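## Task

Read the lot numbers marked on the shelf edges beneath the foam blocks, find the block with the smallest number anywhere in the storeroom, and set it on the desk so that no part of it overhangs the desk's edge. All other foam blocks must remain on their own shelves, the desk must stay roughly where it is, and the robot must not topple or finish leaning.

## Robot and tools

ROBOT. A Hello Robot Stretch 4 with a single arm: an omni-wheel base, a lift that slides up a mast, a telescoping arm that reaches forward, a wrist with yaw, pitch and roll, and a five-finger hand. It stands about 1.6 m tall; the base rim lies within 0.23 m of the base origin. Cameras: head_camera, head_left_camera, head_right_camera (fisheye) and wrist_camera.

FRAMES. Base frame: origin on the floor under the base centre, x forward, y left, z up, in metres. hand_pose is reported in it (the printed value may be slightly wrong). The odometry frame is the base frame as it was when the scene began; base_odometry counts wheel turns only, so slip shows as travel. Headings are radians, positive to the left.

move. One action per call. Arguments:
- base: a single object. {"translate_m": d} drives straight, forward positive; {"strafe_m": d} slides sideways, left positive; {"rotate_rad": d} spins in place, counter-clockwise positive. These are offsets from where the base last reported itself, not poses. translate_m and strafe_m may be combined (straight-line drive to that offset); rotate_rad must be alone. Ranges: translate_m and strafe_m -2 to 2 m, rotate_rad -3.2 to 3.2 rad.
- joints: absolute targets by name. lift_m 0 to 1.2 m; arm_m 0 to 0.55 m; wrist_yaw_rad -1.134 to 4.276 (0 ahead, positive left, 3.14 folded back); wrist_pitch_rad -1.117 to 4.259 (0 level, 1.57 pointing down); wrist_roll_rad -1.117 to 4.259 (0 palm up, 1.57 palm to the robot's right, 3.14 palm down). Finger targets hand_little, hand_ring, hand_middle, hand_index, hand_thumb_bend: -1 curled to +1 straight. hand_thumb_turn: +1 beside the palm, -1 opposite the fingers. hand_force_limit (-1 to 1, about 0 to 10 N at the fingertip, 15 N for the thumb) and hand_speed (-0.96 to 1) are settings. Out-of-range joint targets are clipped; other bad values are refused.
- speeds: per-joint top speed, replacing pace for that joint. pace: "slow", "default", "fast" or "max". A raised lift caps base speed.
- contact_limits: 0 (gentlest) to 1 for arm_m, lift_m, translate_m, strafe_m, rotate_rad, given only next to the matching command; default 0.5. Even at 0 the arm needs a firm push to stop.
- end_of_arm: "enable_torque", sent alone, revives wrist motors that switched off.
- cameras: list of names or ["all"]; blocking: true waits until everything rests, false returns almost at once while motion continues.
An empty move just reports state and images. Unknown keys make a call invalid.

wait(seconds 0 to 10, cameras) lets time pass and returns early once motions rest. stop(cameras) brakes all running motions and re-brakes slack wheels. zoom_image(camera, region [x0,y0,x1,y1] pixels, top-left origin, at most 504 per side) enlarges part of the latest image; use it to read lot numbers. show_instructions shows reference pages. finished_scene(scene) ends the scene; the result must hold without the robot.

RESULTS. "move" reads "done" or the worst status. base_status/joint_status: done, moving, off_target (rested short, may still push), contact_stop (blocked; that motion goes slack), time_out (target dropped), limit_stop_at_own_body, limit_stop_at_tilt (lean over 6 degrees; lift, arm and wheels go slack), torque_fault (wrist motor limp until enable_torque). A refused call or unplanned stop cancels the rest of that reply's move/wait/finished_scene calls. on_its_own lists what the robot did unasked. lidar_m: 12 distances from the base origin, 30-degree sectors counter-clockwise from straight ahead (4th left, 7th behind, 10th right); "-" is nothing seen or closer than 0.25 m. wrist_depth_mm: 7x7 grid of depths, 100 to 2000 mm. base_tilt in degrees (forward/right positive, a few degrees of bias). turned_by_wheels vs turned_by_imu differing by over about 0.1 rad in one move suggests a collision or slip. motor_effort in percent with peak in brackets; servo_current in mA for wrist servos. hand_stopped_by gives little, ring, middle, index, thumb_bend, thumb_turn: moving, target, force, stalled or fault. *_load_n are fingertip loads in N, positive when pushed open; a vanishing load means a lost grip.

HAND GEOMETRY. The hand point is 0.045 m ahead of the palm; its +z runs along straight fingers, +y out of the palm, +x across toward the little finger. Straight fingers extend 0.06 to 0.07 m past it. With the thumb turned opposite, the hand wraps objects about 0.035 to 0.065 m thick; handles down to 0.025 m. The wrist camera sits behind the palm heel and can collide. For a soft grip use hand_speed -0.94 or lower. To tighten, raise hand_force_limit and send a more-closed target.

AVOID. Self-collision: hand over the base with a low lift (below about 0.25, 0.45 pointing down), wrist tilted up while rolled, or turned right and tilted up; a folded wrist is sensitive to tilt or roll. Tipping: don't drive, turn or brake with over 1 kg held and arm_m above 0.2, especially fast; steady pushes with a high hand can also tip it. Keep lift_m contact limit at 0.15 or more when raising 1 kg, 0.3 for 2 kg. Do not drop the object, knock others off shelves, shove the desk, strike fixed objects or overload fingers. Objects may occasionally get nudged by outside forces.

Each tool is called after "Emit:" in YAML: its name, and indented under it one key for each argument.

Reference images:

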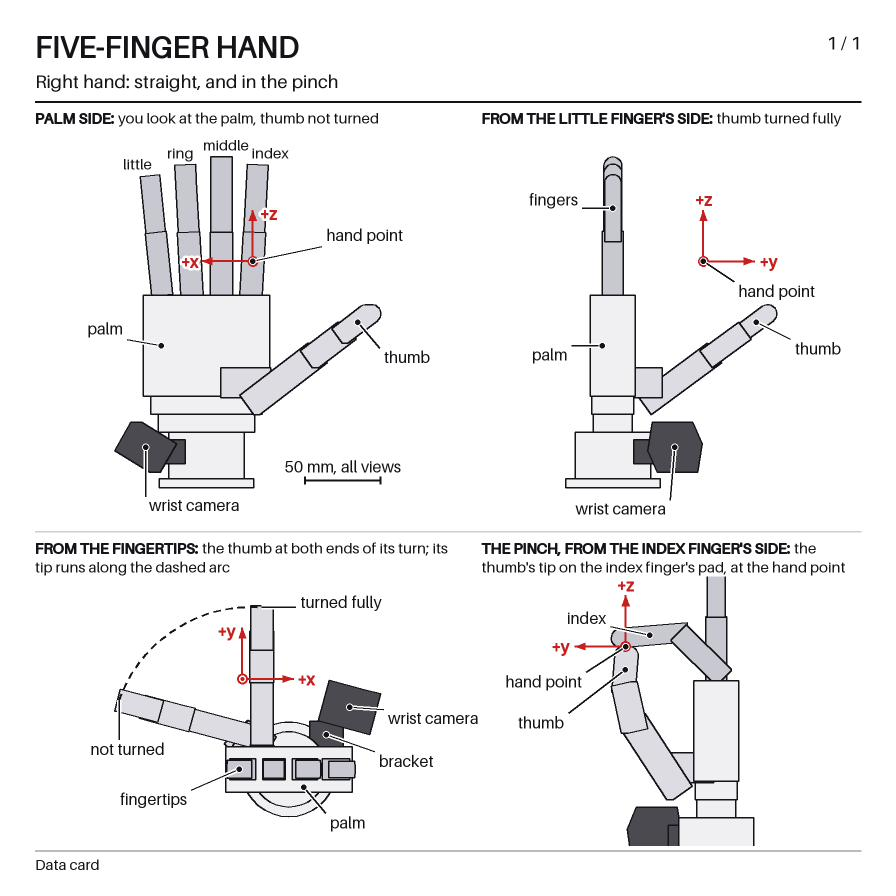

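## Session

Emit:
move:
  cameras: ["all"]

Scene clock: 0.00 s.
base_odometry: x=+0.000 y=+0.000 heading=+0.000
turned_by_wheels: +0.000
turned_by_imu: +0.000
base_tilt: forward=-0.8 right=+0.5
lidar_m: 1.53 1.51 0.89 0.75 0.76 1.74 1.49 1.51 0.84 0.74 0.72 0.86
base_status: not commanded
joint_positions: lift_m=+0.165 arm_m=+0.002 wrist_yaw_rad=+3.199 wrist_pitch_rad=+0.004 wrist_roll_rad=+0.000 hand_little=+1.000 hand_ring=+1.000 hand_middle=+1.000 hand_index=+1.000 hand_thumb_turn=+1.000 hand_thumb_bend=+1.000 hand_force_limit=+0.000 hand_speed=-0.800
joint_status: not commanded
measured_speeds: all 0
hand_stopped_by: target,target,target,target,target,target
little_load_n: 0.0
ring_load_n: 0.0
middle_load_n: 0.0
index_load_n: 0.0
thumb_bend_load_n: 0.0
thumb_turn_load_n: 0.5
motor_effort: lift_m=+22 arm_m=-5 wheel_0=+0 wheel_1=-2 wheel_2=+2
servo_current: wrist_yaw_rad=39 wrist_pitch_rad=39 wrist_roll_rad=33
hand_pose: x=-0.0556 y=+0.1053 z=+0.4025 quat_wxyz=(-0.513, -0.515, +0.486, +0.484) (m; base frame)
wrist_depth_mm: - 139 - - - - - / - 126 145 - - - - / - 128 187 - - - - / 118 138 211 - - - - / 214 - - - - - - / 224 1308 206 212 - - - / 878 - - - - - -
pictures: head_camera, head_left_camera, head_right_camera, wrist_camera
camera_calibration:
wrist_camera: T_world_to_cam=[[-0.0295491, 0.999247, 0.0251372, -0.101621], [-0.0284188, 0.0242981, -0.999301, 0.397771], [-0.999159, -0.0302428, 0.0276794, 0.101196], [0, 0, 0, 1]] pos_world=[0.109412, 0.0949402, 0.397246]

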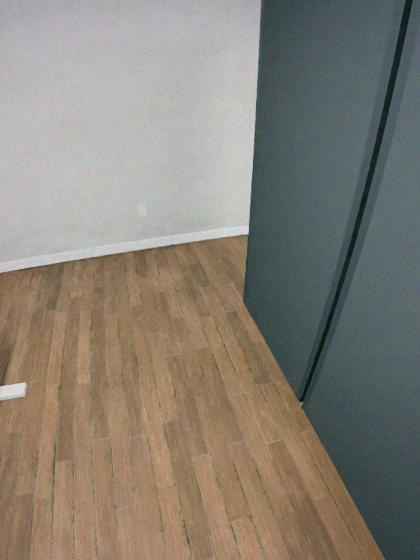

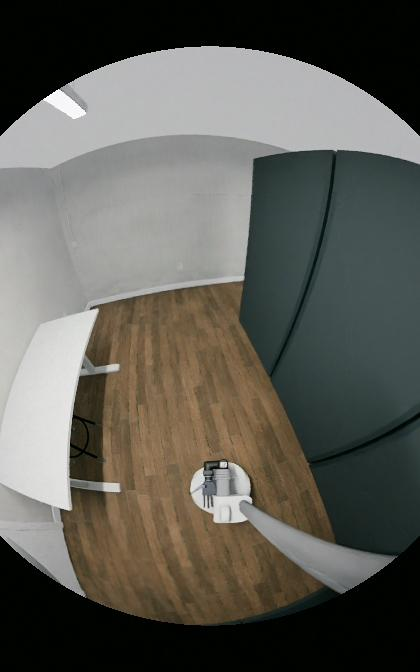

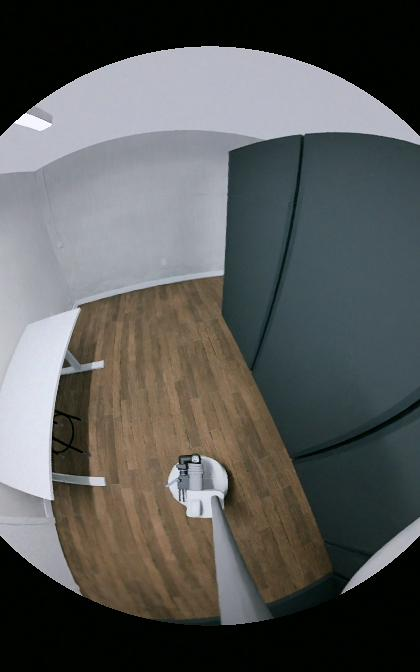

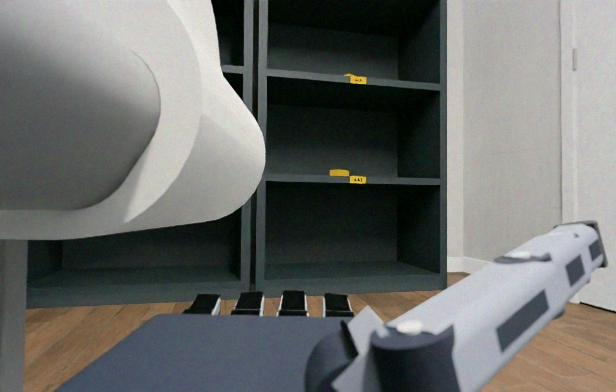

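Emit:
move:
  base: {"rotate_rad": 3.1}
  pace: "fast"
  cameras: ["head_camera", "head_left_camera"]

Emit:
zoom_image:
  camera: "head_camera"
  region: [0, 100, 210, 340]

Emit:
zoom_image:
  camera: "head_camera"
  region: [210, 100, 420, 340]

Scene clock: 2.90 s.
move: done
base_odometry: x=+0.000 y=+0.000 heading=+3.100
turned_by_wheels: +3.100
turned_by_imu: +3.088
base_tilt: forward=-0.9 right=+0.5
lidar_m: 1.49 1.45 0.90 0.73 0.72 0.84 1.41 2.75 0.90 0.75 0.75 1.71
base_status: done
joint_positions: lift_m=+0.165 arm_m=+0.002 wrist_yaw_rad=+3.199 wrist_pitch_rad=+0.004 wrist_roll_rad=+0.000 hand_little=+1.000 hand_ring=+1.000 hand_middle=+1.000 hand_index=+1.000 hand_thumb_turn=+1.000 hand_thumb_bend=+1.000 hand_force_limit=+0.000 hand_speed=-0.800
joint_status: not commanded
measured_speeds: all 0
hand_stopped_by: target,target,target,target,target,target
little_load_n: 0.0
ring_load_n: 0.0
middle_load_n: 0.0
index_load_n: 0.0
thumb_bend_load_n: 0.0
thumb_turn_load_n: 0.0
motor_effort: lift_m=+22(22) arm_m=-5(5) wheel_0=+1(11) wheel_1=-1(11) wheel_2=+0(12)
servo_current: wrist_yaw_rad=33(52) wrist_pitch_rad=26(52) wrist_roll_rad=33(46)
hand_pose: x=-0.0556 y=+0.1053 z=+0.4025 quat_wxyz=(-0.513, -0.515, +0.486, +0.484) (m; base frame)
wrist_depth_mm: - 140 - - - - - / - 129 151 - - - - / 104 133 183 - - - - / 120 138 221 - - - - / 226 - - - - - - / 1308 1464 1661 1661 - - - / 820 - - - - - -
pictures: head_camera, head_left_camera

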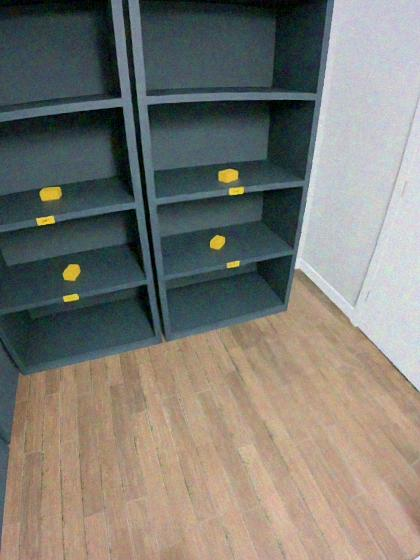

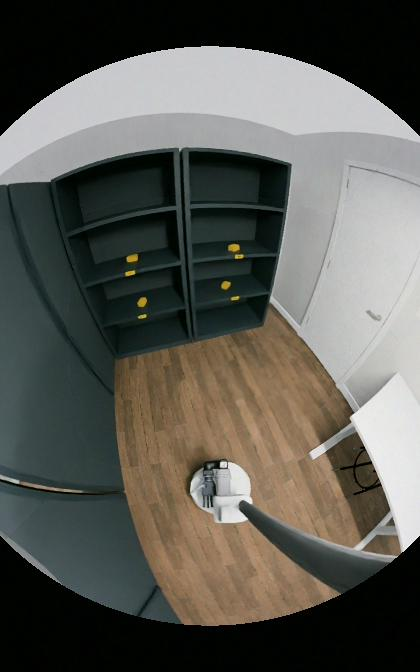

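Scaled by 2.100 from the camera's 420x560 image, which has a finer 1200x1600 frame.

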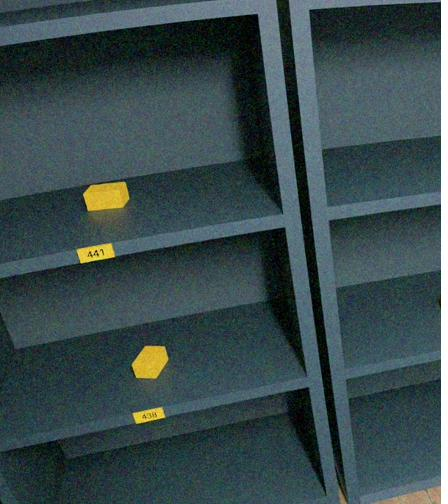

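Scaled by 2.100 from the camera's 420x560 image, which has a finer 1200x1600 frame.

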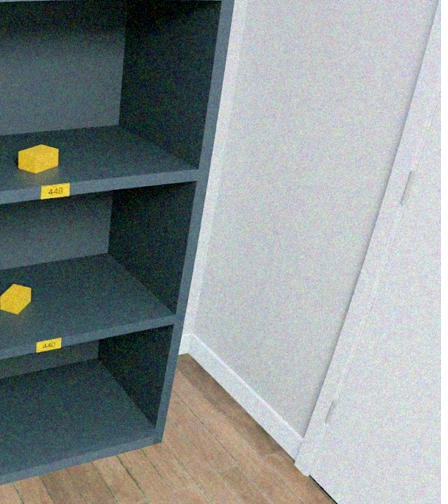

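Emit:
zoom_image:
  camera: "head_camera"
  region: [30, 200, 110, 310]

Emit:
zoom_image:
  camera: "head_camera"
  region: [200, 170, 280, 280]

Scaled by 4.582 from the camera's 420x560 image, which has a finer 1200x1600 frame.

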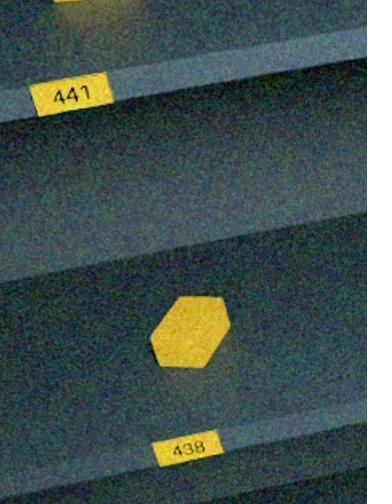

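Scaled by 4.582 from the camera's 420x560 image, which has a finer 1200x1600 frame.

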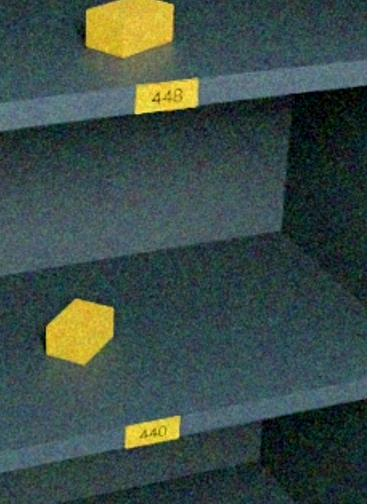

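Emit:
move:
  base: {"rotate_rad": -1.262}
  pace: "fast"

Emit:
move:
  base: {"strafe_m": -2.0}
  pace: "fast"
  cameras: ["head_camera", "head_left_camera", "head_right_camera"]

Scene clock: 6.43 s.
move: done
base_odometry: x=+0.000 y=+0.000 heading=+1.838
turned_by_wheels: -1.262
turned_by_imu: -1.259
base_tilt: forward=-0.9 right=+0.7
lidar_m: 0.76 1.55 1.55 1.48 1.08 0.77 0.73 0.77 1.06 2.78 1.07 0.80
base_status: done
joint_positions: lift_m=+0.165 arm_m=+0.002 wrist_yaw_rad=+3.199 wrist_pitch_rad=+0.004 wrist_roll_rad=+0.000 hand_little=+1.000 hand_ring=+1.000 hand_middle=+1.000 hand_index=+1.000 hand_thumb_turn=+1.000 hand_thumb_bend=+1.000 hand_force_limit=+0.000 hand_speed=-0.800
joint_status: not commanded
measured_speeds: all 0
hand_stopped_by: target,target,target,target,target,target
little_load_n: 0.0
ring_load_n: 0.0
middle_load_n: 0.0
index_load_n: 0.0
thumb_bend_load_n: 0.0
thumb_turn_load_n: 0.0
motor_effort: lift_m=+22(22) arm_m=-5(5) wheel_0=+0(11) wheel_1=-2(11) wheel_2=-1(9)
servo_current: wrist_yaw_rad=26(52) wrist_pitch_rad=33(46) wrist_roll_rad=33(39)
hand_pose: x=-0.0556 y=+0.1053 z=+0.4025 quat_wxyz=(-0.513, -0.515, +0.486, +0.484) (m; base frame)
wrist_depth_mm: - 140 - 878 - - - / - 124 139 891 - - - / 105 135 200 - - - - / 121 138 220 - - - - / 216 - - - - - - / 229 - - - - - - / - - - - - - -
pictures: none

Scene clock: 12.60 s.
move: done
base_odometry: x=+1.929 y=+0.528 heading=+1.838
turned_by_wheels: +0.000
turned_by_imu: -0.008
base_tilt: forward=-1.0 right=+0.7
lidar_m: 1.51 0.90 1.03 2.99 1.07 0.78 0.88 1.14 0.81 0.75 0.81 1.13
base_status: done
joint_positions: lift_m=+0.165 arm_m=+0.002 wrist_yaw_rad=+3.199 wrist_pitch_rad=+0.004 wrist_roll_rad=+0.000 hand_little=+1.000 hand_ring=+1.000 hand_middle=+1.000 hand_index=+1.000 hand_thumb_turn=+1.000 hand_thumb_bend=+1.000 hand_force_limit=+0.000 hand_speed=-0.800
joint_status: not commanded
measured_speeds: all 0
hand_stopped_by: target,target,target,target,target,target
little_load_n: 0.0
ring_load_n: 0.0
middle_load_n: 0.0
index_load_n: 0.0
thumb_bend_load_n: 0.0
thumb_turn_load_n: 0.0
motor_effort: lift_m=+22(22) arm_m=-5(5) wheel_0=+0(14) wheel_1=+3(14) wheel_2=+0(3)
servo_current: wrist_yaw_rad=46(52) wrist_pitch_rad=26(52) wrist_roll_rad=33(46)
hand_pose: x=-0.0556 y=+0.1053 z=+0.4025 quat_wxyz=(-0.513, -0.515, +0.486, +0.484) (m; base frame)
wrist_depth_mm: - 139 - - 854 - - / - 125 143 - 866 - - / - 125 181 - 842 - - / 121 138 215 - 854 - - / 213 - - - 854 - - / 220 1430 1661 1708 842 - - / 891 - - - - - -
pictures: head_camera, head_left_camera, head_right_camera

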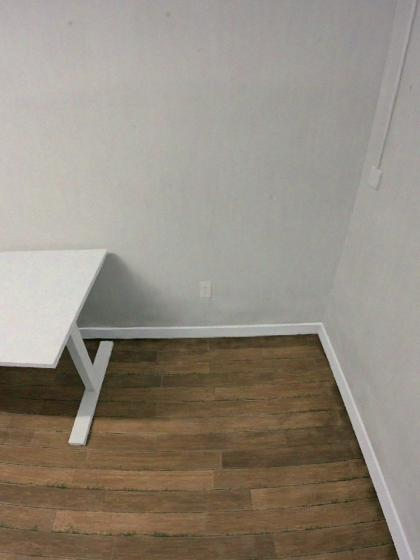

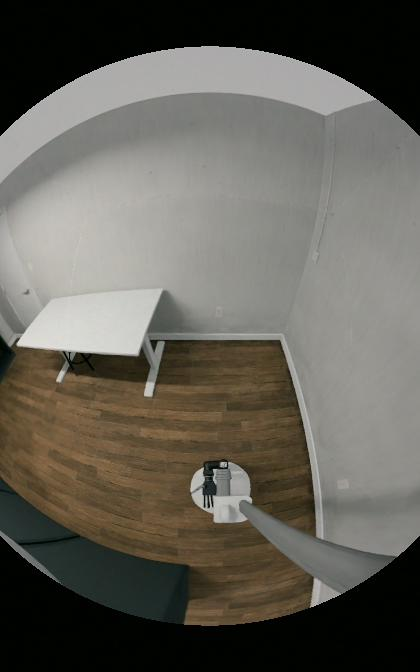

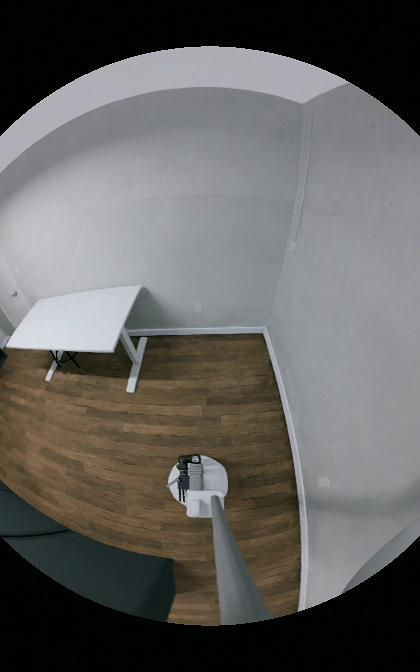

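Emit:
move:
  base: {"translate_m": -1.8, "strafe_m": -0.27}
  pace: "fast"

Emit:
move:
  base: {"strafe_m": 0.97}
  pace: "fast"
  cameras: ["head_camera", "head_left_camera", "head_right_camera"]

Emit:
zoom_image:
  camera: "head_camera"
  region: [110, 240, 310, 440]

Scene clock: 19.23 s.
move: done
base_odometry: x=+2.664 y=-1.137 heading=+1.838
turned_by_wheels: +0.000
turned_by_imu: +0.003
base_tilt: forward=-1.1 right=+0.6
lidar_m: 2.05 0.75 0.83 1.65 0.60 0.42 0.37 0.42 0.53 0.52 0.55 0.77
base_status: done
joint_positions: lift_m=+0.165 arm_m=+0.002 wrist_yaw_rad=+3.199 wrist_pitch_rad=+0.004 wrist_roll_rad=+0.000 hand_little=+1.000 hand_ring=+1.000 hand_middle=+1.000 hand_index=+1.000 hand_thumb_turn=+1.000 hand_thumb_bend=+1.000 hand_force_limit=+0.000 hand_speed=-0.800
joint_status: not commanded
measured_speeds: all 0
hand_stopped_by: target,target,target,target,target,target
little_load_n: 0.0
ring_load_n: 0.0
middle_load_n: 0.0
index_load_n: 0.0
thumb_bend_load_n: 0.0
thumb_turn_load_n: 0.0
motor_effort: lift_m=+22(22) arm_m=-5(5) wheel_0=-1(8) wheel_1=-2(11) wheel_2=-1(13)
servo_current: wrist_yaw_rad=33(52) wrist_pitch_rad=26(52) wrist_roll_rad=26(46)
hand_pose: x=-0.0556 y=+0.1053 z=+0.4025 quat_wxyz=(-0.513, -0.515, +0.486, +0.484) (m; base frame)
wrist_depth_mm: - 139 - - - - - / - 124 141 - - - - / - 125 181 - - - - / 121 138 208 - - - - / 213 - - - - - - / 220 - - - - - - / 220 - - - - - -
pictures: none

Scene clock: 22.80 s.
move: done
base_odometry: x=+1.729 y=-1.393 heading=+1.838
turned_by_wheels: +0.000
turned_by_imu: +0.002
base_tilt: forward=-0.9 right=+0.6
lidar_m: 0.55 0.59 0.82 1.61 0.56 0.44 0.39 0.39 0.60 1.46 1.54 0.61
base_status: done
joint_positions: lift_m=+0.165 arm_m=+0.002 wrist_yaw_rad=+3.199 wrist_pitch_rad=+0.004 wrist_roll_rad=+0.000 hand_little=+1.000 hand_ring=+1.000 hand_middle=+1.000 hand_index=+1.000 hand_thumb_turn=+1.000 hand_thumb_bend=+1.000 hand_force_limit=+0.000 hand_speed=-0.800
joint_status: not commanded
measured_speeds: all 0
hand_stopped_by: target,target,target,target,target,target
little_load_n: 0.0
ring_load_n: 0.0
middle_load_n: 0.0
index_load_n: 0.0
thumb_bend_load_n: 0.0
thumb_turn_load_n: -0.5
motor_effort: lift_m=+22(22) arm_m=-5(5) wheel_0=+2(14) wheel_1=-2(14) wheel_2=+0(4)
servo_current: wrist_yaw_rad=39(59) wrist_pitch_rad=26(52) wrist_roll_rad=33(46)
hand_pose: x=-0.0556 y=+0.1053 z=+0.4025 quat_wxyz=(-0.513, -0.515, +0.486, +0.484) (m; base frame)
wrist_depth_mm: - 140 - - - - - / - 129 139 - - - - / 105 134 200 - - - - / 121 138 219 - - - - / 216 - - - - - - / 229 - - - - - - / - - - - - - -
pictures: head_camera, head_left_camera, head_right_camera

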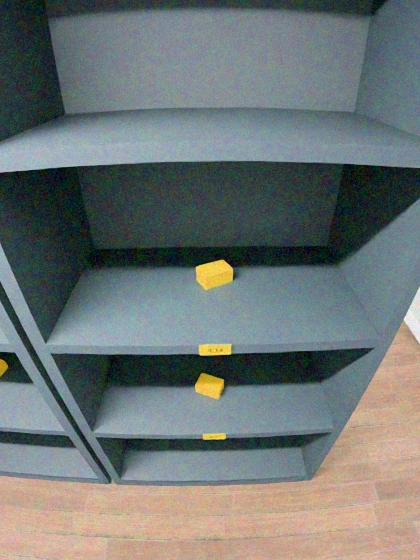

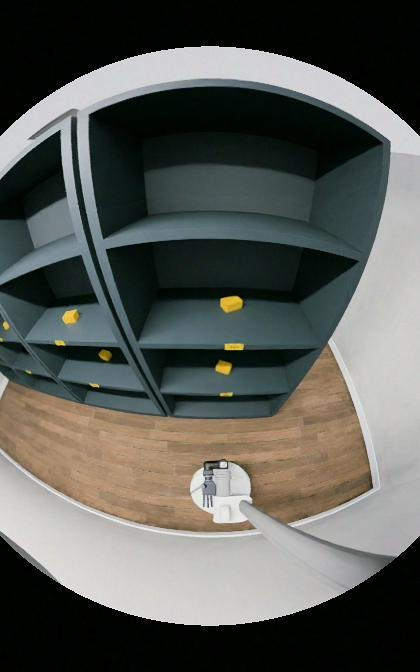

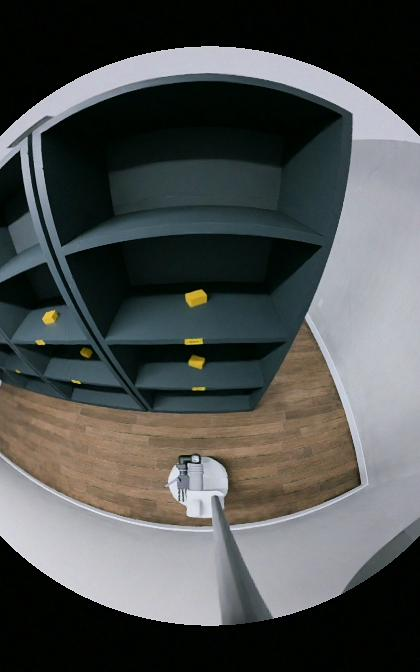

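Scaled by 2.520 from the camera's 420x560 image, which has a finer 1200x1600 frame.

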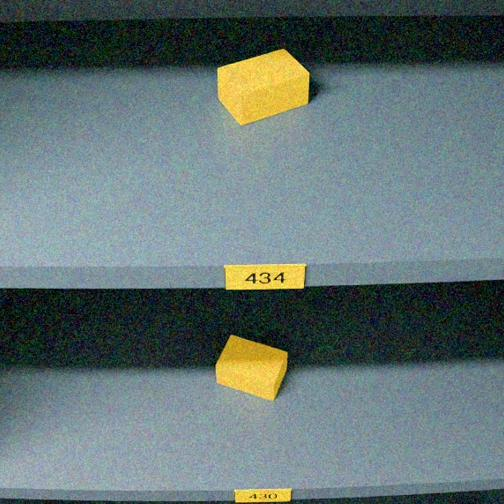

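Emit:
zoom_image:
  camera: "head_camera"
  region: [190, 410, 240, 450]

Emit:
move:
  base: {"strafe_m": 0.95}
  pace: "fast"
  cameras: ["head_camera"]

Emit:
zoom_image:
  camera: "head_camera"
  region: [110, 300, 310, 460]

Emit:
move:
  base: {"strafe_m": 0.95}
  pace: "fast"
  cameras: ["head_camera", "head_left_camera"]

Emit:
zoom_image:
  camera: "head_camera"
  region: [110, 300, 310, 460]

Scaled by 10.080 from the camera's 420x560 image, which has a finer 1200x1600 frame.

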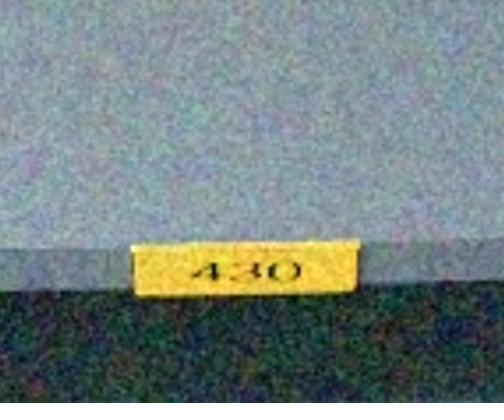

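Scene clock: 26.97 s.
move: done
base_odometry: x=+0.812 y=-1.644 heading=+1.838
turned_by_wheels: +0.000
turned_by_imu: +0.002
base_tilt: forward=-0.9 right=+0.7
lidar_m: 0.57 0.61 0.84 1.62 0.60 0.42 0.38 0.43 0.61 1.66 0.83 0.59
base_status: done
joint_positions: lift_m=+0.165 arm_m=+0.002 wrist_yaw_rad=+3.199 wrist_pitch_rad=+0.004 wrist_roll_rad=+0.000 hand_little=+1.000 hand_ring=+1.000 hand_middle=+1.000 hand_index=+1.000 hand_thumb_turn=+1.000 hand_thumb_bend=+1.000 hand_force_limit=+0.000 hand_speed=-0.800
joint_status: not commanded
measured_speeds: all 0
hand_stopped_by: target,target,target,target,target,target
little_load_n: 0.0
ring_load_n: 0.0
middle_load_n: 0.0
index_load_n: 0.0
thumb_bend_load_n: 0.0
thumb_turn_load_n: 0.0
motor_effort: lift_m=+22(22) arm_m=-5(5) wheel_0=+2(15) wheel_1=-3(14) wheel_2=+0(3)
servo_current: wrist_yaw_rad=46(52) wrist_pitch_rad=46(46) wrist_roll_rad=33(39)
hand_pose: x=-0.0556 y=+0.1053 z=+0.4025 quat_wxyz=(-0.513, -0.515, +0.486, +0.484) (m; base frame)
wrist_depth_mm: - 140 - - - - - / - 129 139 - - - - / 105 134 199 - - - - / 120 138 219 - - - - / 216 - - - - - - / 229 - - - - - - / - - - - - - -
pictures: head_camera

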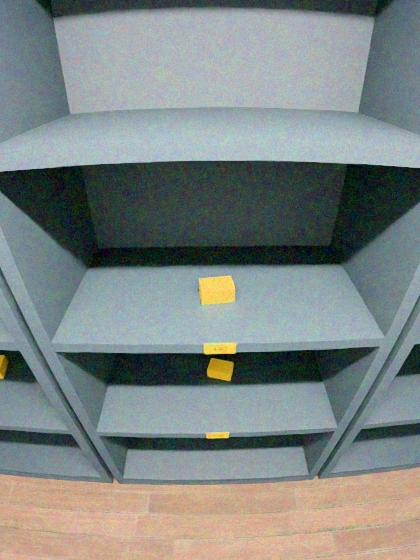

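Scaled by 2.520 from the camera's 420x560 image, which has a finer 1200x1600 frame.

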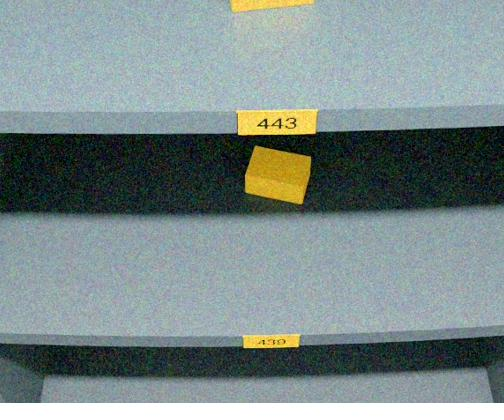

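Scene clock: 30.50 s.
move: done
base_odometry: x=-0.104 y=-1.894 heading=+1.838
turned_by_wheels: +0.000
turned_by_imu: +0.002
base_tilt: forward=-0.9 right=+0.5
lidar_m: 0.57 0.61 0.88 1.34 0.57 0.40 0.37 0.41 0.58 1.67 0.83 0.62
base_status: done
joint_positions: lift_m=+0.165 arm_m=+0.002 wrist_yaw_rad=+3.199 wrist_pitch_rad=+0.004 wrist_roll_rad=+0.000 hand_little=+1.000 hand_ring=+1.000 hand_middle=+1.000 hand_index=+1.000 hand_thumb_turn=+1.000 hand_thumb_bend=+1.000 hand_force_limit=+0.000 hand_speed=-0.800
joint_status: not commanded
measured_speeds: all 0
hand_stopped_by: target,target,target,target,target,target
little_load_n: 0.0
ring_load_n: 0.0
middle_load_n: 0.0
index_load_n: 0.0
thumb_bend_load_n: 0.0
thumb_turn_load_n: 0.0
motor_effort: lift_m=+22(22) arm_m=-5(5) wheel_0=+2(15) wheel_1=-2(14) wheel_2=+0(3)
servo_current: wrist_yaw_rad=26(52) wrist_pitch_rad=39(46) wrist_roll_rad=26(46)
hand_pose: x=-0.0556 y=+0.1053 z=+0.4025 quat_wxyz=(-0.513, -0.515, +0.486, +0.484) (m; base frame)
wrist_depth_mm: - 139 - - - - - / - 129 139 - - - - / 105 135 198 - - - - / 121 138 220 - - - - / 217 - - - - - - / 229 - - - - - - / - - - - - - -
pictures: head_camera, head_left_camera

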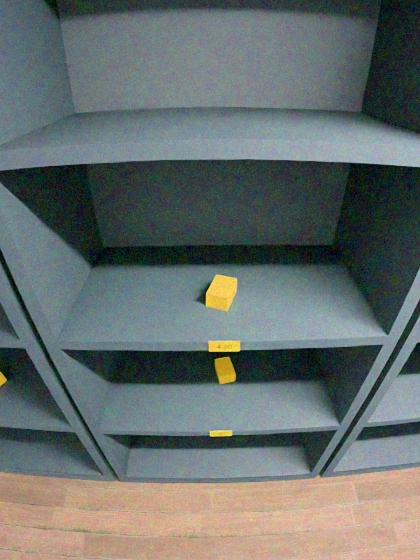

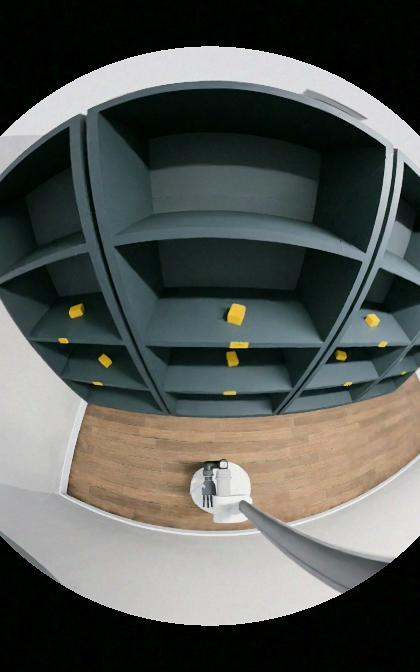

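Scaled by 2.520 from the camera's 420x560 image, which has a finer 1200x1600 frame.

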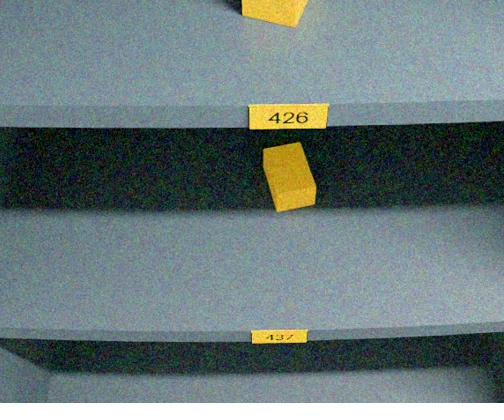

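Emit:
move:
  base: {"strafe_m": 0.55}
  pace: "fast"
  cameras: ["head_camera", "head_left_camera"]

Emit:
zoom_image:
  camera: "head_camera"
  region: [0, 300, 180, 460]

Scene clock: 33.47 s.
move: done
base_odometry: x=-0.635 y=-2.040 heading=+1.838
turned_by_wheels: +0.000
turned_by_imu: +0.001
base_tilt: forward=-1.0 right=+0.7
lidar_m: 0.58 0.62 0.85 0.77 0.55 0.40 0.38 0.41 0.55 1.65 0.86 0.61
base_status: done
joint_positions: lift_m=+0.165 arm_m=+0.002 wrist_yaw_rad=+3.199 wrist_pitch_rad=+0.004 wrist_roll_rad=+0.000 hand_little=+1.000 hand_ring=+1.000 hand_middle=+1.000 hand_index=+1.000 hand_thumb_turn=+1.000 hand_thumb_bend=+1.000 hand_force_limit=+0.000 hand_speed=-0.800
joint_status: not commanded
measured_speeds: all 0
hand_stopped_by: target,target,target,target,target,target
little_load_n: 0.0
ring_load_n: 0.0
middle_load_n: 0.0
index_load_n: 0.0
thumb_bend_load_n: 0.0
thumb_turn_load_n: 0.0
motor_effort: lift_m=+22(22) arm_m=-5(5) wheel_0=+2(14) wheel_1=-1(14) wheel_2=+0(3)
servo_current: wrist_yaw_rad=26(46) wrist_pitch_rad=39(46) wrist_roll_rad=33(46)
hand_pose: x=-0.0556 y=+0.1053 z=+0.4025 quat_wxyz=(-0.513, -0.515, +0.486, +0.484) (m; base frame)
wrist_depth_mm: - 139 - - - - - / - 124 139 - - - - / 105 135 199 - - - - / 120 138 220 - - - - / 217 - - - - - - / 229 - - - - - - / - - - - - - -
pictures: head_camera, head_left_camera

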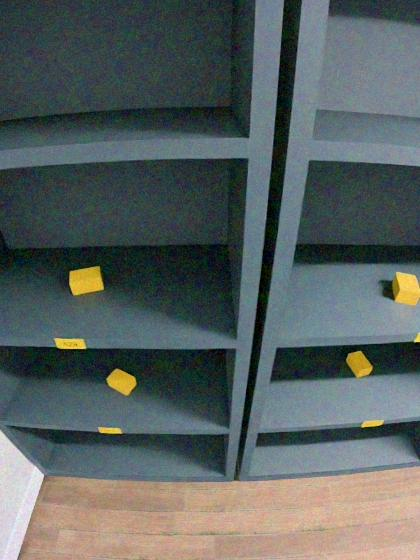

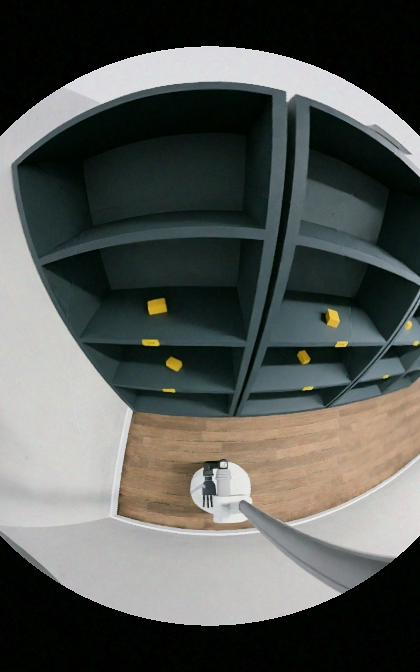

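Scaled by 2.800 from the camera's 420x560 image, which has a finer 1200x1600 frame.

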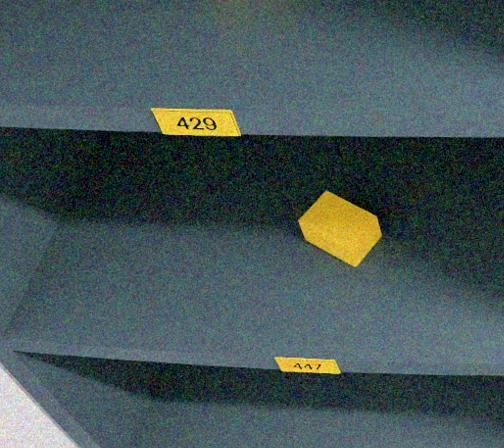

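Emit:
move:
  base: {"strafe_m": -0.55}
  joints: {"lift_m": 1.08}
  pace: "fast"
  cameras: ["head_camera"]

Emit:
zoom_image:
  camera: "head_camera"
  region: [180, 260, 270, 360]

Emit:
move:
  joints: {"wrist_yaw_rad": 0.0}
  pace: "fast"

Scene clock: 38.40 s.
move: done
base_odometry: x=-0.104 y=-1.894 heading=+1.838
turned_by_wheels: +0.000
turned_by_imu: -0.004
base_tilt: forward=-0.9 right=+0.7
lidar_m: 0.55 0.61 0.88 1.34 0.56 0.40 0.37 0.40 0.57 1.65 0.85 0.62
base_status: done
joint_positions: lift_m=+1.080 arm_m=+0.002 wrist_yaw_rad=+3.199 wrist_pitch_rad=+0.004 wrist_roll_rad=+0.000 hand_little=+1.000 hand_ring=+1.000 hand_middle=+1.000 hand_index=+1.000 hand_thumb_turn=+1.000 hand_thumb_bend=+1.000 hand_force_limit=+0.000 hand_speed=-0.800
joint_status: all done
measured_speeds: all 0
hand_stopped_by: target,target,target,target,target,target
little_load_n: 0.0
ring_load_n: 0.0
middle_load_n: 0.0
index_load_n: 0.0
thumb_bend_load_n: 0.0
thumb_turn_load_n: 0.0
motor_effort: lift_m=+25(35) arm_m=-4(5) wheel_0=+0(17) wheel_1=+0(14) wheel_2=+0(3)
servo_current: wrist_yaw_rad=39(46) wrist_pitch_rad=39(52) wrist_roll_rad=33(46)
hand_pose: x=-0.0556 y=+0.1053 z=+1.3172 quat_wxyz=(-0.513, -0.515, +0.486, +0.484) (m; base frame)
wrist_depth_mm: - 140 - - - - - / - 126 139 - - - - / 104 131 184 - - - - / 120 138 218 - - - - / 215 - - - - - - / 228 - - - - - - / - - - - - - -
pictures: head_camera

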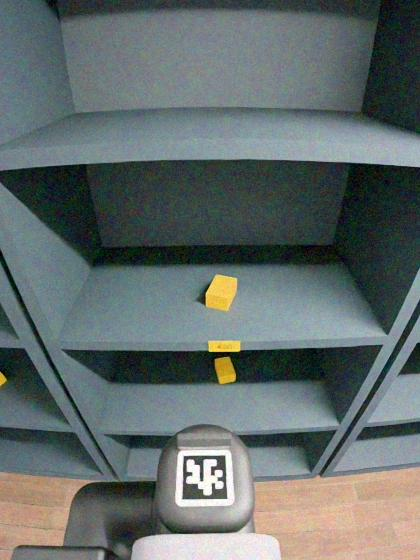

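Scaled by 5.040 from the camera's 420x560 image, which has a finer 1200x1600 frame.

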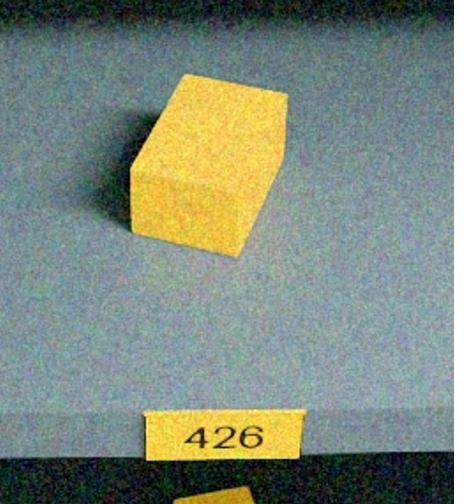

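Scene clock: 40.73 s.
move: done
base_odometry: x=-0.104 y=-1.894 heading=+1.838
turned_by_wheels: +0.000
turned_by_imu: -0.001
base_tilt: forward=-1.0 right=+0.6
lidar_m: 0.55 0.61 0.82 1.34 0.57 0.42 0.38 0.42 0.57 1.62 0.82 0.62
base_status: not commanded
joint_positions: lift_m=+1.080 arm_m=+0.002 wrist_yaw_rad=+0.002 wrist_pitch_rad=+0.004 wrist_roll_rad=+0.000 hand_little=+1.000 hand_ring=+1.000 hand_middle=+1.000 hand_index=+1.000 hand_thumb_turn=+1.000 hand_thumb_bend=+1.000 hand_force_limit=+0.000 hand_speed=-0.800
joint_status: all done
measured_speeds: all 0
hand_stopped_by: target,target,target,target,target,target
little_load_n: 0.0
ring_load_n: 0.0
middle_load_n: 0.0
index_load_n: 0.5
thumb_bend_load_n: 0.0
thumb_turn_load_n: 0.0
motor_effort: lift_m=+25(26) arm_m=-5(5) wheel_0=+0(0) wheel_1=+0(1) wheel_2=+0(0)
servo_current: wrist_yaw_rad=46(117) wrist_pitch_rad=26(46) wrist_roll_rad=33(46)
hand_pose: x=+0.3945 y=-0.1178 z=+1.3172 quat_wxyz=(+0.498, +0.501, +0.502, +0.499) (m; base frame)
wrist_depth_mm: - - - - - - 539 / 375 373 377 379 379 382 384 / 564 661 661 647 640 621 512 / 820 - - - - 661 530 / 820 - - - - - - / 809 - - - - - - / 732 - - - - - -
pictures: none

Emit:
move:
  base: {"translate_m": 0.2, "strafe_m": -0.12}
  joints: {"lift_m": 1.1, "wrist_yaw_rad": 1.245, "wrist_pitch_rad": 0.785, "wrist_roll_rad": 3.14, "hand_thumb_turn": -1, "hand_speed": -0.5}
  pace: "fast"

Emit:
move:
  joints: {"arm_m": 0.2}
  cameras: ["head_camera", "wrist_camera"]

Scene clock: 46.43 s.
move: done
base_odometry: x=-0.041 y=-1.670 heading=+1.837
turned_by_wheels: +0.000
turned_by_imu: -0.003
base_tilt: forward=-1.0 right=+0.6
lidar_m: 0.36 0.41 0.54 1.46 0.83 0.60 0.58 0.60 0.88 1.55 0.58 0.41
base_status: done
joint_positions: lift_m=+1.100 arm_m=+0.002 wrist_yaw_rad=+1.243 wrist_pitch_rad=+0.786 wrist_roll_rad=+3.138 hand_little=+1.000 hand_ring=+1.000 hand_middle=+1.000 hand_index=+1.000 hand_thumb_turn=-1.000 hand_thumb_bend=+1.000 hand_force_limit=+0.000 hand_speed=-0.500
joint_status: all done
measured_speeds: all 0
hand_stopped_by: target,target,target,target,target,target
little_load_n: 0.0
ring_load_n: 0.0
middle_load_n: 0.0
index_load_n: 0.0
thumb_bend_load_n: 0.0
thumb_turn_load_n: 0.0
motor_effort: lift_m=+25(31) arm_m=-5(5) wheel_0=+1(14) wheel_1=-2(5) wheel_2=-2(12)
servo_current: wrist_yaw_rad=46(143) wrist_pitch_rad=26(72) wrist_roll_rad=26(117)
hand_pose: x=+0.2630 y=+0.0895 z=+1.0786 quat_wxyz=(-0.377, +0.912, -0.149, +0.063) (m; base frame)
wrist_depth_mm: 208 640 654 1138 1160 1182 1160 / 223 699 707 121 1281 1308 1308 / 243 255 798 759 1430 1464 1464 / 278 286 854 - - 1661 1576 / 322 322 343 - - - - / 379 382 357 - - - - / 466 - - - - - -
pictures: none

Scene clock: 48.13 s.
move: done
base_odometry: x=-0.041 y=-1.670 heading=+1.837
turned_by_wheels: +0.000
turned_by_imu: -0.001
base_tilt: forward=-0.8 right=+0.6
lidar_m: 0.37 0.40 0.59 1.47 0.87 0.62 0.58 0.62 0.84 1.54 0.57 0.39
base_status: not commanded
joint_positions: lift_m=+1.100 arm_m=+0.200 wrist_yaw_rad=+1.243 wrist_pitch_rad=+0.786 wrist_roll_rad=+3.138 hand_little=+1.000 hand_ring=+1.000 hand_middle=+1.000 hand_index=+1.000 hand_thumb_turn=-1.000 hand_thumb_bend=+1.000 hand_force_limit=+0.000 hand_speed=-0.500
joint_status: all done
measured_speeds: all 0
hand_stopped_by: target,target,target,target,target,target
little_load_n: 0.0
ring_load_n: 0.0
middle_load_n: 0.0
index_load_n: 0.0
thumb_bend_load_n: 0.0
thumb_turn_load_n: 0.0
motor_effort: lift_m=+25(25) arm_m=+6(11) wheel_0=+1(1) wheel_1=-2(3) wheel_2=-2(2)
servo_current: wrist_yaw_rad=39(46) wrist_pitch_rad=26(46) wrist_roll_rad=33(39)
hand_pose: x=+0.4611 y=+0.0895 z=+1.0786 quat_wxyz=(-0.377, +0.912, -0.149, +0.063) (m; base frame)
wrist_depth_mm: 195 196 196 196 197 1182 1182 / 216 211 212 121 218 1281 1281 / 232 191 199 233 239 1430 1430 / 273 214 264 276 - 1708 1661 / 319 320 320 320 - - - / 377 379 355 - - - - / 427 - - - - - -
pictures: head_camera, wrist_camera
camera_calibration:
wrist_camera: T_world_to_cam=[[-0.958978, 0.283479, -0.000500607, 0.432743], [0.20646, 0.69964, 0.684016, -0.896043], [0.194254, 0.655853, -0.729467, 0.803271], [0, 0, 0, 1]] pos_world=[0.443949, -0.0225935, 1.19908]

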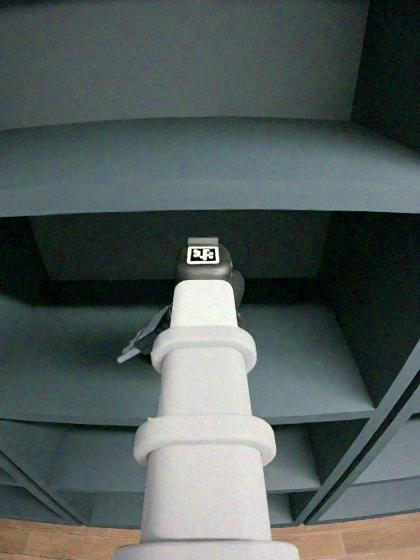

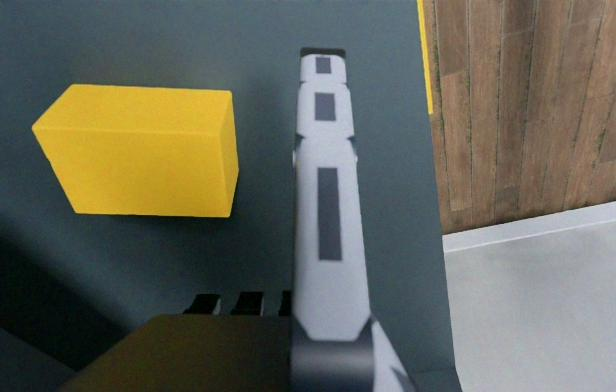

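Emit:
move:
  base: {"strafe_m": -0.006}
  joints: {"arm_m": 0.296, "wrist_yaw_rad": 1.236}

Emit:
move:
  joints: {"lift_m": 1.0585}
  pace: "slow"
  contact_limits: {"lift_m": 0.2}
  cameras: ["wrist_camera"]

Scene clock: 52.40 s.
move: done
base_odometry: x=-0.036 y=-1.668 heading=+1.837
turned_by_wheels: +0.000
turned_by_imu: -0.002
base_tilt: forward=-1.0 right=+0.6
lidar_m: 0.36 0.36 0.58 1.46 0.88 0.62 0.58 0.62 0.87 1.49 0.57 0.41
base_status: done
joint_positions: lift_m=+1.100 arm_m=+0.296 wrist_yaw_rad=+1.237 wrist_pitch_rad=+0.786 wrist_roll_rad=+3.138 hand_little=+1.000 hand_ring=+1.000 hand_middle=+1.000 hand_index=+1.000 hand_thumb_turn=-1.000 hand_thumb_bend=+1.000 hand_force_limit=+0.000 hand_speed=-0.500
joint_status: all done
measured_speeds: all 0
hand_stopped_by: target,target,target,target,target,target
little_load_n: 0.0
ring_load_n: 0.0
middle_load_n: 0.0
index_load_n: 0.0
thumb_bend_load_n: 0.0
thumb_turn_load_n: 0.0
motor_effort: lift_m=+25(25) arm_m=+6(10) wheel_0=+0(11) wheel_1=+1(8) wheel_2=+0(3)
servo_current: wrist_yaw_rad=33(59) wrist_pitch_rad=33(46) wrist_roll_rad=39(46)
hand_pose: x=+0.5576 y=+0.0889 z=+1.0786 quat_wxyz=(-0.377, +0.911, -0.152, +0.064) (m; base frame)
wrist_depth_mm: 195 195 196 196 196 196 196 / 216 216 185 121 183 218 218 / 242 243 230 180 239 244 245 / 274 274 276 276 - 278 286 / 317 319 319 322 - 322 322 / 349 375 351 - - 382 382 / 334 - - - - 452 -
pictures: none

Scene clock: 53.60 s.
move: done
base_odometry: x=-0.036 y=-1.668 heading=+1.837
turned_by_wheels: +0.000
turned_by_imu: +0.000
base_tilt: forward=-1.0 right=+0.7
lidar_m: 0.36 0.39 0.57 1.46 0.85 0.63 0.59 0.61 0.86 1.53 0.53 0.38
base_status: not commanded
joint_positions: lift_m=+1.059 arm_m=+0.296 wrist_yaw_rad=+1.237 wrist_pitch_rad=+0.786 wrist_roll_rad=+3.138 hand_little=+1.000 hand_ring=+1.000 hand_middle=+1.000 hand_index=+1.000 hand_thumb_turn=-1.000 hand_thumb_bend=+1.000 hand_force_limit=+0.000 hand_speed=-0.500
joint_status: all done
measured_speeds: all 0
hand_stopped_by: target,target,target,target,target,target
little_load_n: 0.0
ring_load_n: 0.0
middle_load_n: 0.0
index_load_n: 0.0
thumb_bend_load_n: 0.0
thumb_turn_load_n: 0.0
motor_effort: lift_m=+17(28) arm_m=+6(6) wheel_0=+0(0) wheel_1=+1(1) wheel_2=+0(0)
servo_current: wrist_yaw_rad=26(52) wrist_pitch_rad=39(46) wrist_roll_rad=33(46)
contact_limits: lift_m 0.2
hand_pose: x=+0.5576 y=+0.0889 z=+1.0378 quat_wxyz=(-0.377, +0.911, -0.152, +0.064) (m; base frame)
wrist_depth_mm: 156 156 156 156 157 157 158 / 173 173 167 122 170 174 174 / 193 193 147 142 146 195 196 / 218 220 214 159 - 221 223 / 253 254 255 255 - 257 257 / 300 298 281 - - 306 306 / 336 - - - - 377 375
pictures: wrist_camera
camera_calibration:
wrist_camera: T_world_to_cam=[[-0.957357, 0.288906, -0.000534275, 0.524115], [0.210421, 0.698543, 0.68393, -0.889579], [0.197964, 0.654653, -0.729547, 0.753199], [0, 0, 0, 1]] pos_world=[0.539844, -0.0230942, 1.15818]

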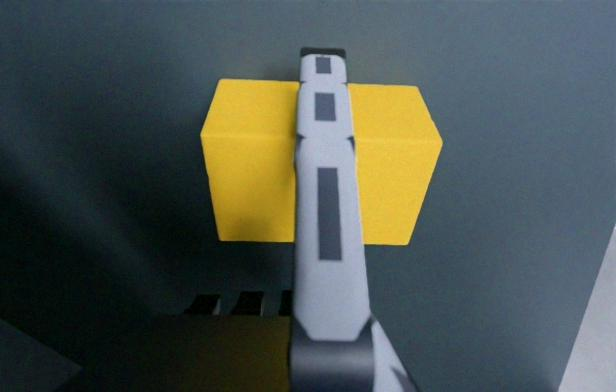

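Emit:
move:
  joints: {"hand_force_limit": -0.35, "hand_speed": -0.94, "hand_index": 0.0, "hand_middle": 0.0, "hand_thumb_bend": 0.5}
  cameras: ["wrist_camera"]

Scene clock: 58.37 s.
move: off_target
base_odometry: x=-0.036 y=-1.668 heading=+1.837
turned_by_wheels: +0.000
turned_by_imu: -0.002
base_tilt: forward=-0.9 right=+0.6
lidar_m: 0.37 0.41 0.57 1.48 0.84 0.62 0.58 0.63 0.83 1.58 0.54 0.40
base_status: not commanded
joint_positions: lift_m=+1.059 arm_m=+0.296 wrist_yaw_rad=+1.237 wrist_pitch_rad=+0.786 wrist_roll_rad=+3.138 hand_little=+1.000 hand_ring=+1.000 hand_middle=+0.296 hand_index=+0.284 hand_thumb_turn=-1.000 hand_thumb_bend=+0.638 hand_force_limit=-0.350 hand_speed=-0.940
joint_status: hand_middle off_target (ended at +0.296, target +0.000); hand_index off_target (ended at +0.284, target +0.000); hand_thumb_bend off_target (ended at +0.638, target +0.500); the others done
measured_speeds: all 0
hand_stopped_by: target,target,force,force,force,target
little_load_n: 0.0
ring_load_n: 0.0
middle_load_n: 2.5
index_load_n: 3.5
thumb_bend_load_n: 5.5
thumb_turn_load_n: -0.5
motor_effort: lift_m=+17(17) arm_m=+6(6) wheel_0=+0(0) wheel_1=+1(1) wheel_2=+0(0)
servo_current: wrist_yaw_rad=26(52) wrist_pitch_rad=39(52) wrist_roll_rad=26(46)
contact_limits: lift_m 0.2
hand_pose: x=+0.5576 y=+0.0889 z=+1.0378 quat_wxyz=(-0.377, +0.911, -0.152, +0.064) (m; base frame)
wrist_depth_mm: 156 156 156 156 157 158 157 / 171 173 169 166 169 174 174 / 192 193 146 121 147 195 196 / 219 219 213 158 154 220 222 / 252 253 255 178 - 256 256 / 298 300 281 - - 306 304 / 336 - - - - 375 375
pictures: wrist_camera
camera_calibration:
wrist_camera: T_world_to_cam=[[-0.957357, 0.288906, -0.000534275, 0.524115], [0.210421, 0.698543, 0.68393, -0.889579], [0.197964, 0.654653, -0.729547, 0.753199], [0, 0, 0, 1]] pos_world=[0.539844, -0.0230942, 1.15818]

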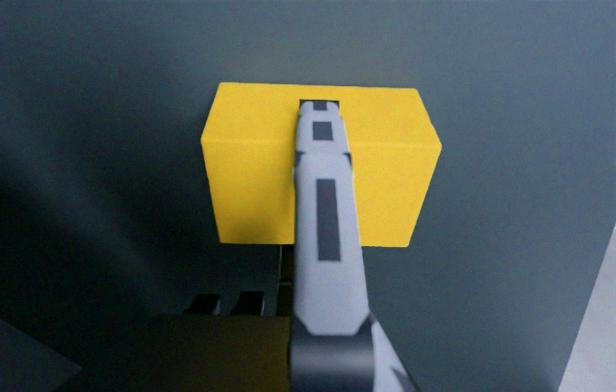

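Emit:
move:
  joints: {"lift_m": 1.1}
  cameras: ["wrist_camera"]

Emit:
move:
  joints: {"arm_m": 0.02}

Emit:
move:
  base: {"translate_m": -0.2, "strafe_m": -0.15}
  cameras: ["wrist_camera"]

Scene clock: 61.83 s.
move: done
base_odometry: x=-0.036 y=-1.668 heading=+1.837
turned_by_wheels: +0.000
turned_by_imu: -0.001
base_tilt: forward=-0.8 right=+0.7
lidar_m: 0.39 0.42 0.58 1.47 0.88 0.62 0.58 0.62 0.87 1.54 0.57 0.41
base_status: not commanded
joint_positions: lift_m=+1.100 arm_m=+0.296 wrist_yaw_rad=+1.237 wrist_pitch_rad=+0.786 wrist_roll_rad=+3.138 hand_little=+1.000 hand_ring=+1.000 hand_middle=+0.296 hand_index=+0.284 hand_thumb_turn=-1.000 hand_thumb_bend=+0.638 hand_force_limit=-0.350 hand_speed=-0.940
joint_status: all done
measured_speeds: all 0
hand_stopped_by: target,target,force,force,force,target
little_load_n: 0.0
ring_load_n: 0.0
middle_load_n: 2.5
index_load_n: 3.5
thumb_bend_load_n: 5.5
thumb_turn_load_n: -0.5
motor_effort: lift_m=+26(32) arm_m=+6(6) wheel_0=+0(1) wheel_1=+1(1) wheel_2=+0(0)
servo_current: wrist_yaw_rad=20(52) wrist_pitch_rad=26(46) wrist_roll_rad=39(46)
hand_pose: x=+0.5576 y=+0.0889 z=+1.0785 quat_wxyz=(-0.377, +0.911, -0.152, +0.064) (m; base frame)
wrist_depth_mm: 195 195 196 196 196 197 196 / 216 216 208 208 208 218 219 / 242 242 146 121 147 244 246 / 273 274 267 158 154 278 278 / 317 320 320 180 - 320 324 / 351 375 351 - - 382 384 / 336 - - - - 449 -
pictures: wrist_camera
camera_calibration:
wrist_camera: T_world_to_cam=[[-0.957357, 0.288906, -0.000534275, 0.524136], [0.210421, 0.698543, 0.68393, -0.917483], [0.197964, 0.654653, -0.729547, 0.782964], [0, 0, 0, 1]] pos_world=[0.539844, -0.0230942, 1.19898]

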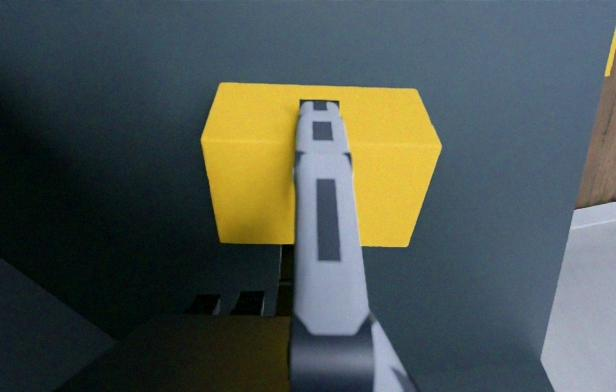

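Scene clock: 63.77 s.
move: done
base_odometry: x=-0.036 y=-1.668 heading=+1.837
turned_by_wheels: +0.000
turned_by_imu: -0.001
base_tilt: forward=-1.0 right=+0.6
lidar_m: 0.39 0.40 0.58 1.47 0.86 0.62 0.57 0.61 0.85 1.52 0.54 0.40
base_status: not commanded
joint_positions: lift_m=+1.100 arm_m=+0.020 wrist_yaw_rad=+1.237 wrist_pitch_rad=+0.786 wrist_roll_rad=+3.138 hand_little=+1.000 hand_ring=+1.000 hand_middle=+0.296 hand_index=+0.284 hand_thumb_turn=-1.000 hand_thumb_bend=+0.638 hand_force_limit=-0.350 hand_speed=-0.940
joint_status: all done
measured_speeds: all 0
hand_stopped_by: target,target,force,force,force,target
little_load_n: 0.0
ring_load_n: 0.0
middle_load_n: 2.0
index_load_n: 3.0
thumb_bend_load_n: 5.5
thumb_turn_load_n: -0.5
motor_effort: lift_m=+26(26) arm_m=-6(12) wheel_0=+0(0) wheel_1=+1(1) wheel_2=+0(0)
servo_current: wrist_yaw_rad=39(46) wrist_pitch_rad=33(39) wrist_roll_rad=39(46)
hand_pose: x=+0.2820 y=+0.0889 z=+1.0786 quat_wxyz=(-0.377, +0.911, -0.152, +0.064) (m; base frame)
wrist_depth_mm: 200 627 640 1138 1160 1182 1182 / 222 238 699 1182 1255 1255 1308 / 243 250 146 121 147 1430 1430 / 278 276 283 158 155 1661 1537 / 322 319 320 - - - - / 377 379 353 - - - - / 469 - - - - - -
pictures: none

Scene clock: 65.97 s.
move: done
base_odometry: x=+0.162 y=-1.822 heading=+1.838
turned_by_wheels: +0.000
turned_by_imu: +0.000
base_tilt: forward=-0.9 right=+0.5
lidar_m: 0.58 0.63 0.86 1.55 0.58 0.41 0.38 0.40 0.57 1.67 0.84 0.61
base_status: done
joint_positions: lift_m=+1.100 arm_m=+0.020 wrist_yaw_rad=+1.237 wrist_pitch_rad=+0.786 wrist_roll_rad=+3.138 hand_little=+1.000 hand_ring=+1.000 hand_middle=+0.296 hand_index=+0.284 hand_thumb_turn=-1.000 hand_thumb_bend=+0.638 hand_force_limit=-0.350 hand_speed=-0.940
joint_status: not commanded
measured_speeds: all 0
hand_stopped_by: target,target,force,force,force,target
little_load_n: 0.0
ring_load_n: 0.0
middle_load_n: 2.5
index_load_n: 3.5
thumb_bend_load_n: 5.5
thumb_turn_load_n: -0.5
motor_effort: lift_m=+25(26) arm_m=-6(6) wheel_0=+2(9) wheel_1=+0(11) wheel_2=+2(11)
servo_current: wrist_yaw_rad=46(46) wrist_pitch_rad=46(46) wrist_roll_rad=33(46)
hand_pose: x=+0.2820 y=+0.0889 z=+1.0786 quat_wxyz=(-0.377, +0.911, -0.152, +0.064) (m; base frame)
wrist_depth_mm: 640 668 1138 1160 1160 1160 1182 / 699 707 1138 1205 1229 1255 1308 / 798 778 146 121 147 1464 1430 / 891 891 878 158 155 1618 1618 / 364 1008 179 - - 1863 - / 394 442 - - - - - / 469 - - - - - -
pictures: wrist_camera
camera_calibration:
wrist_camera: T_world_to_cam=[[-0.957357, 0.288906, -0.000534275, 0.260289], [0.210421, 0.698543, 0.68393, -0.859491], [0.197964, 0.654653, -0.729547, 0.837523], [0, 0, 0, 1]] pos_world=[0.264244, -0.0230942, 1.19898]

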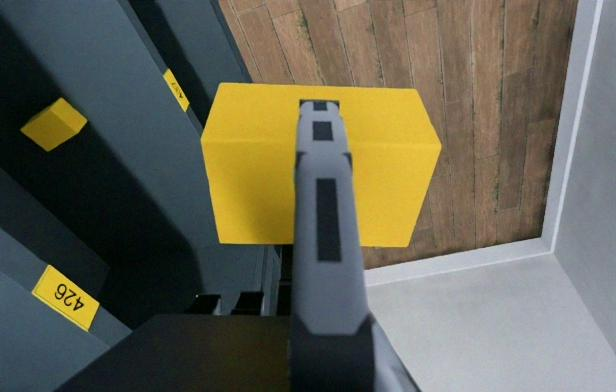

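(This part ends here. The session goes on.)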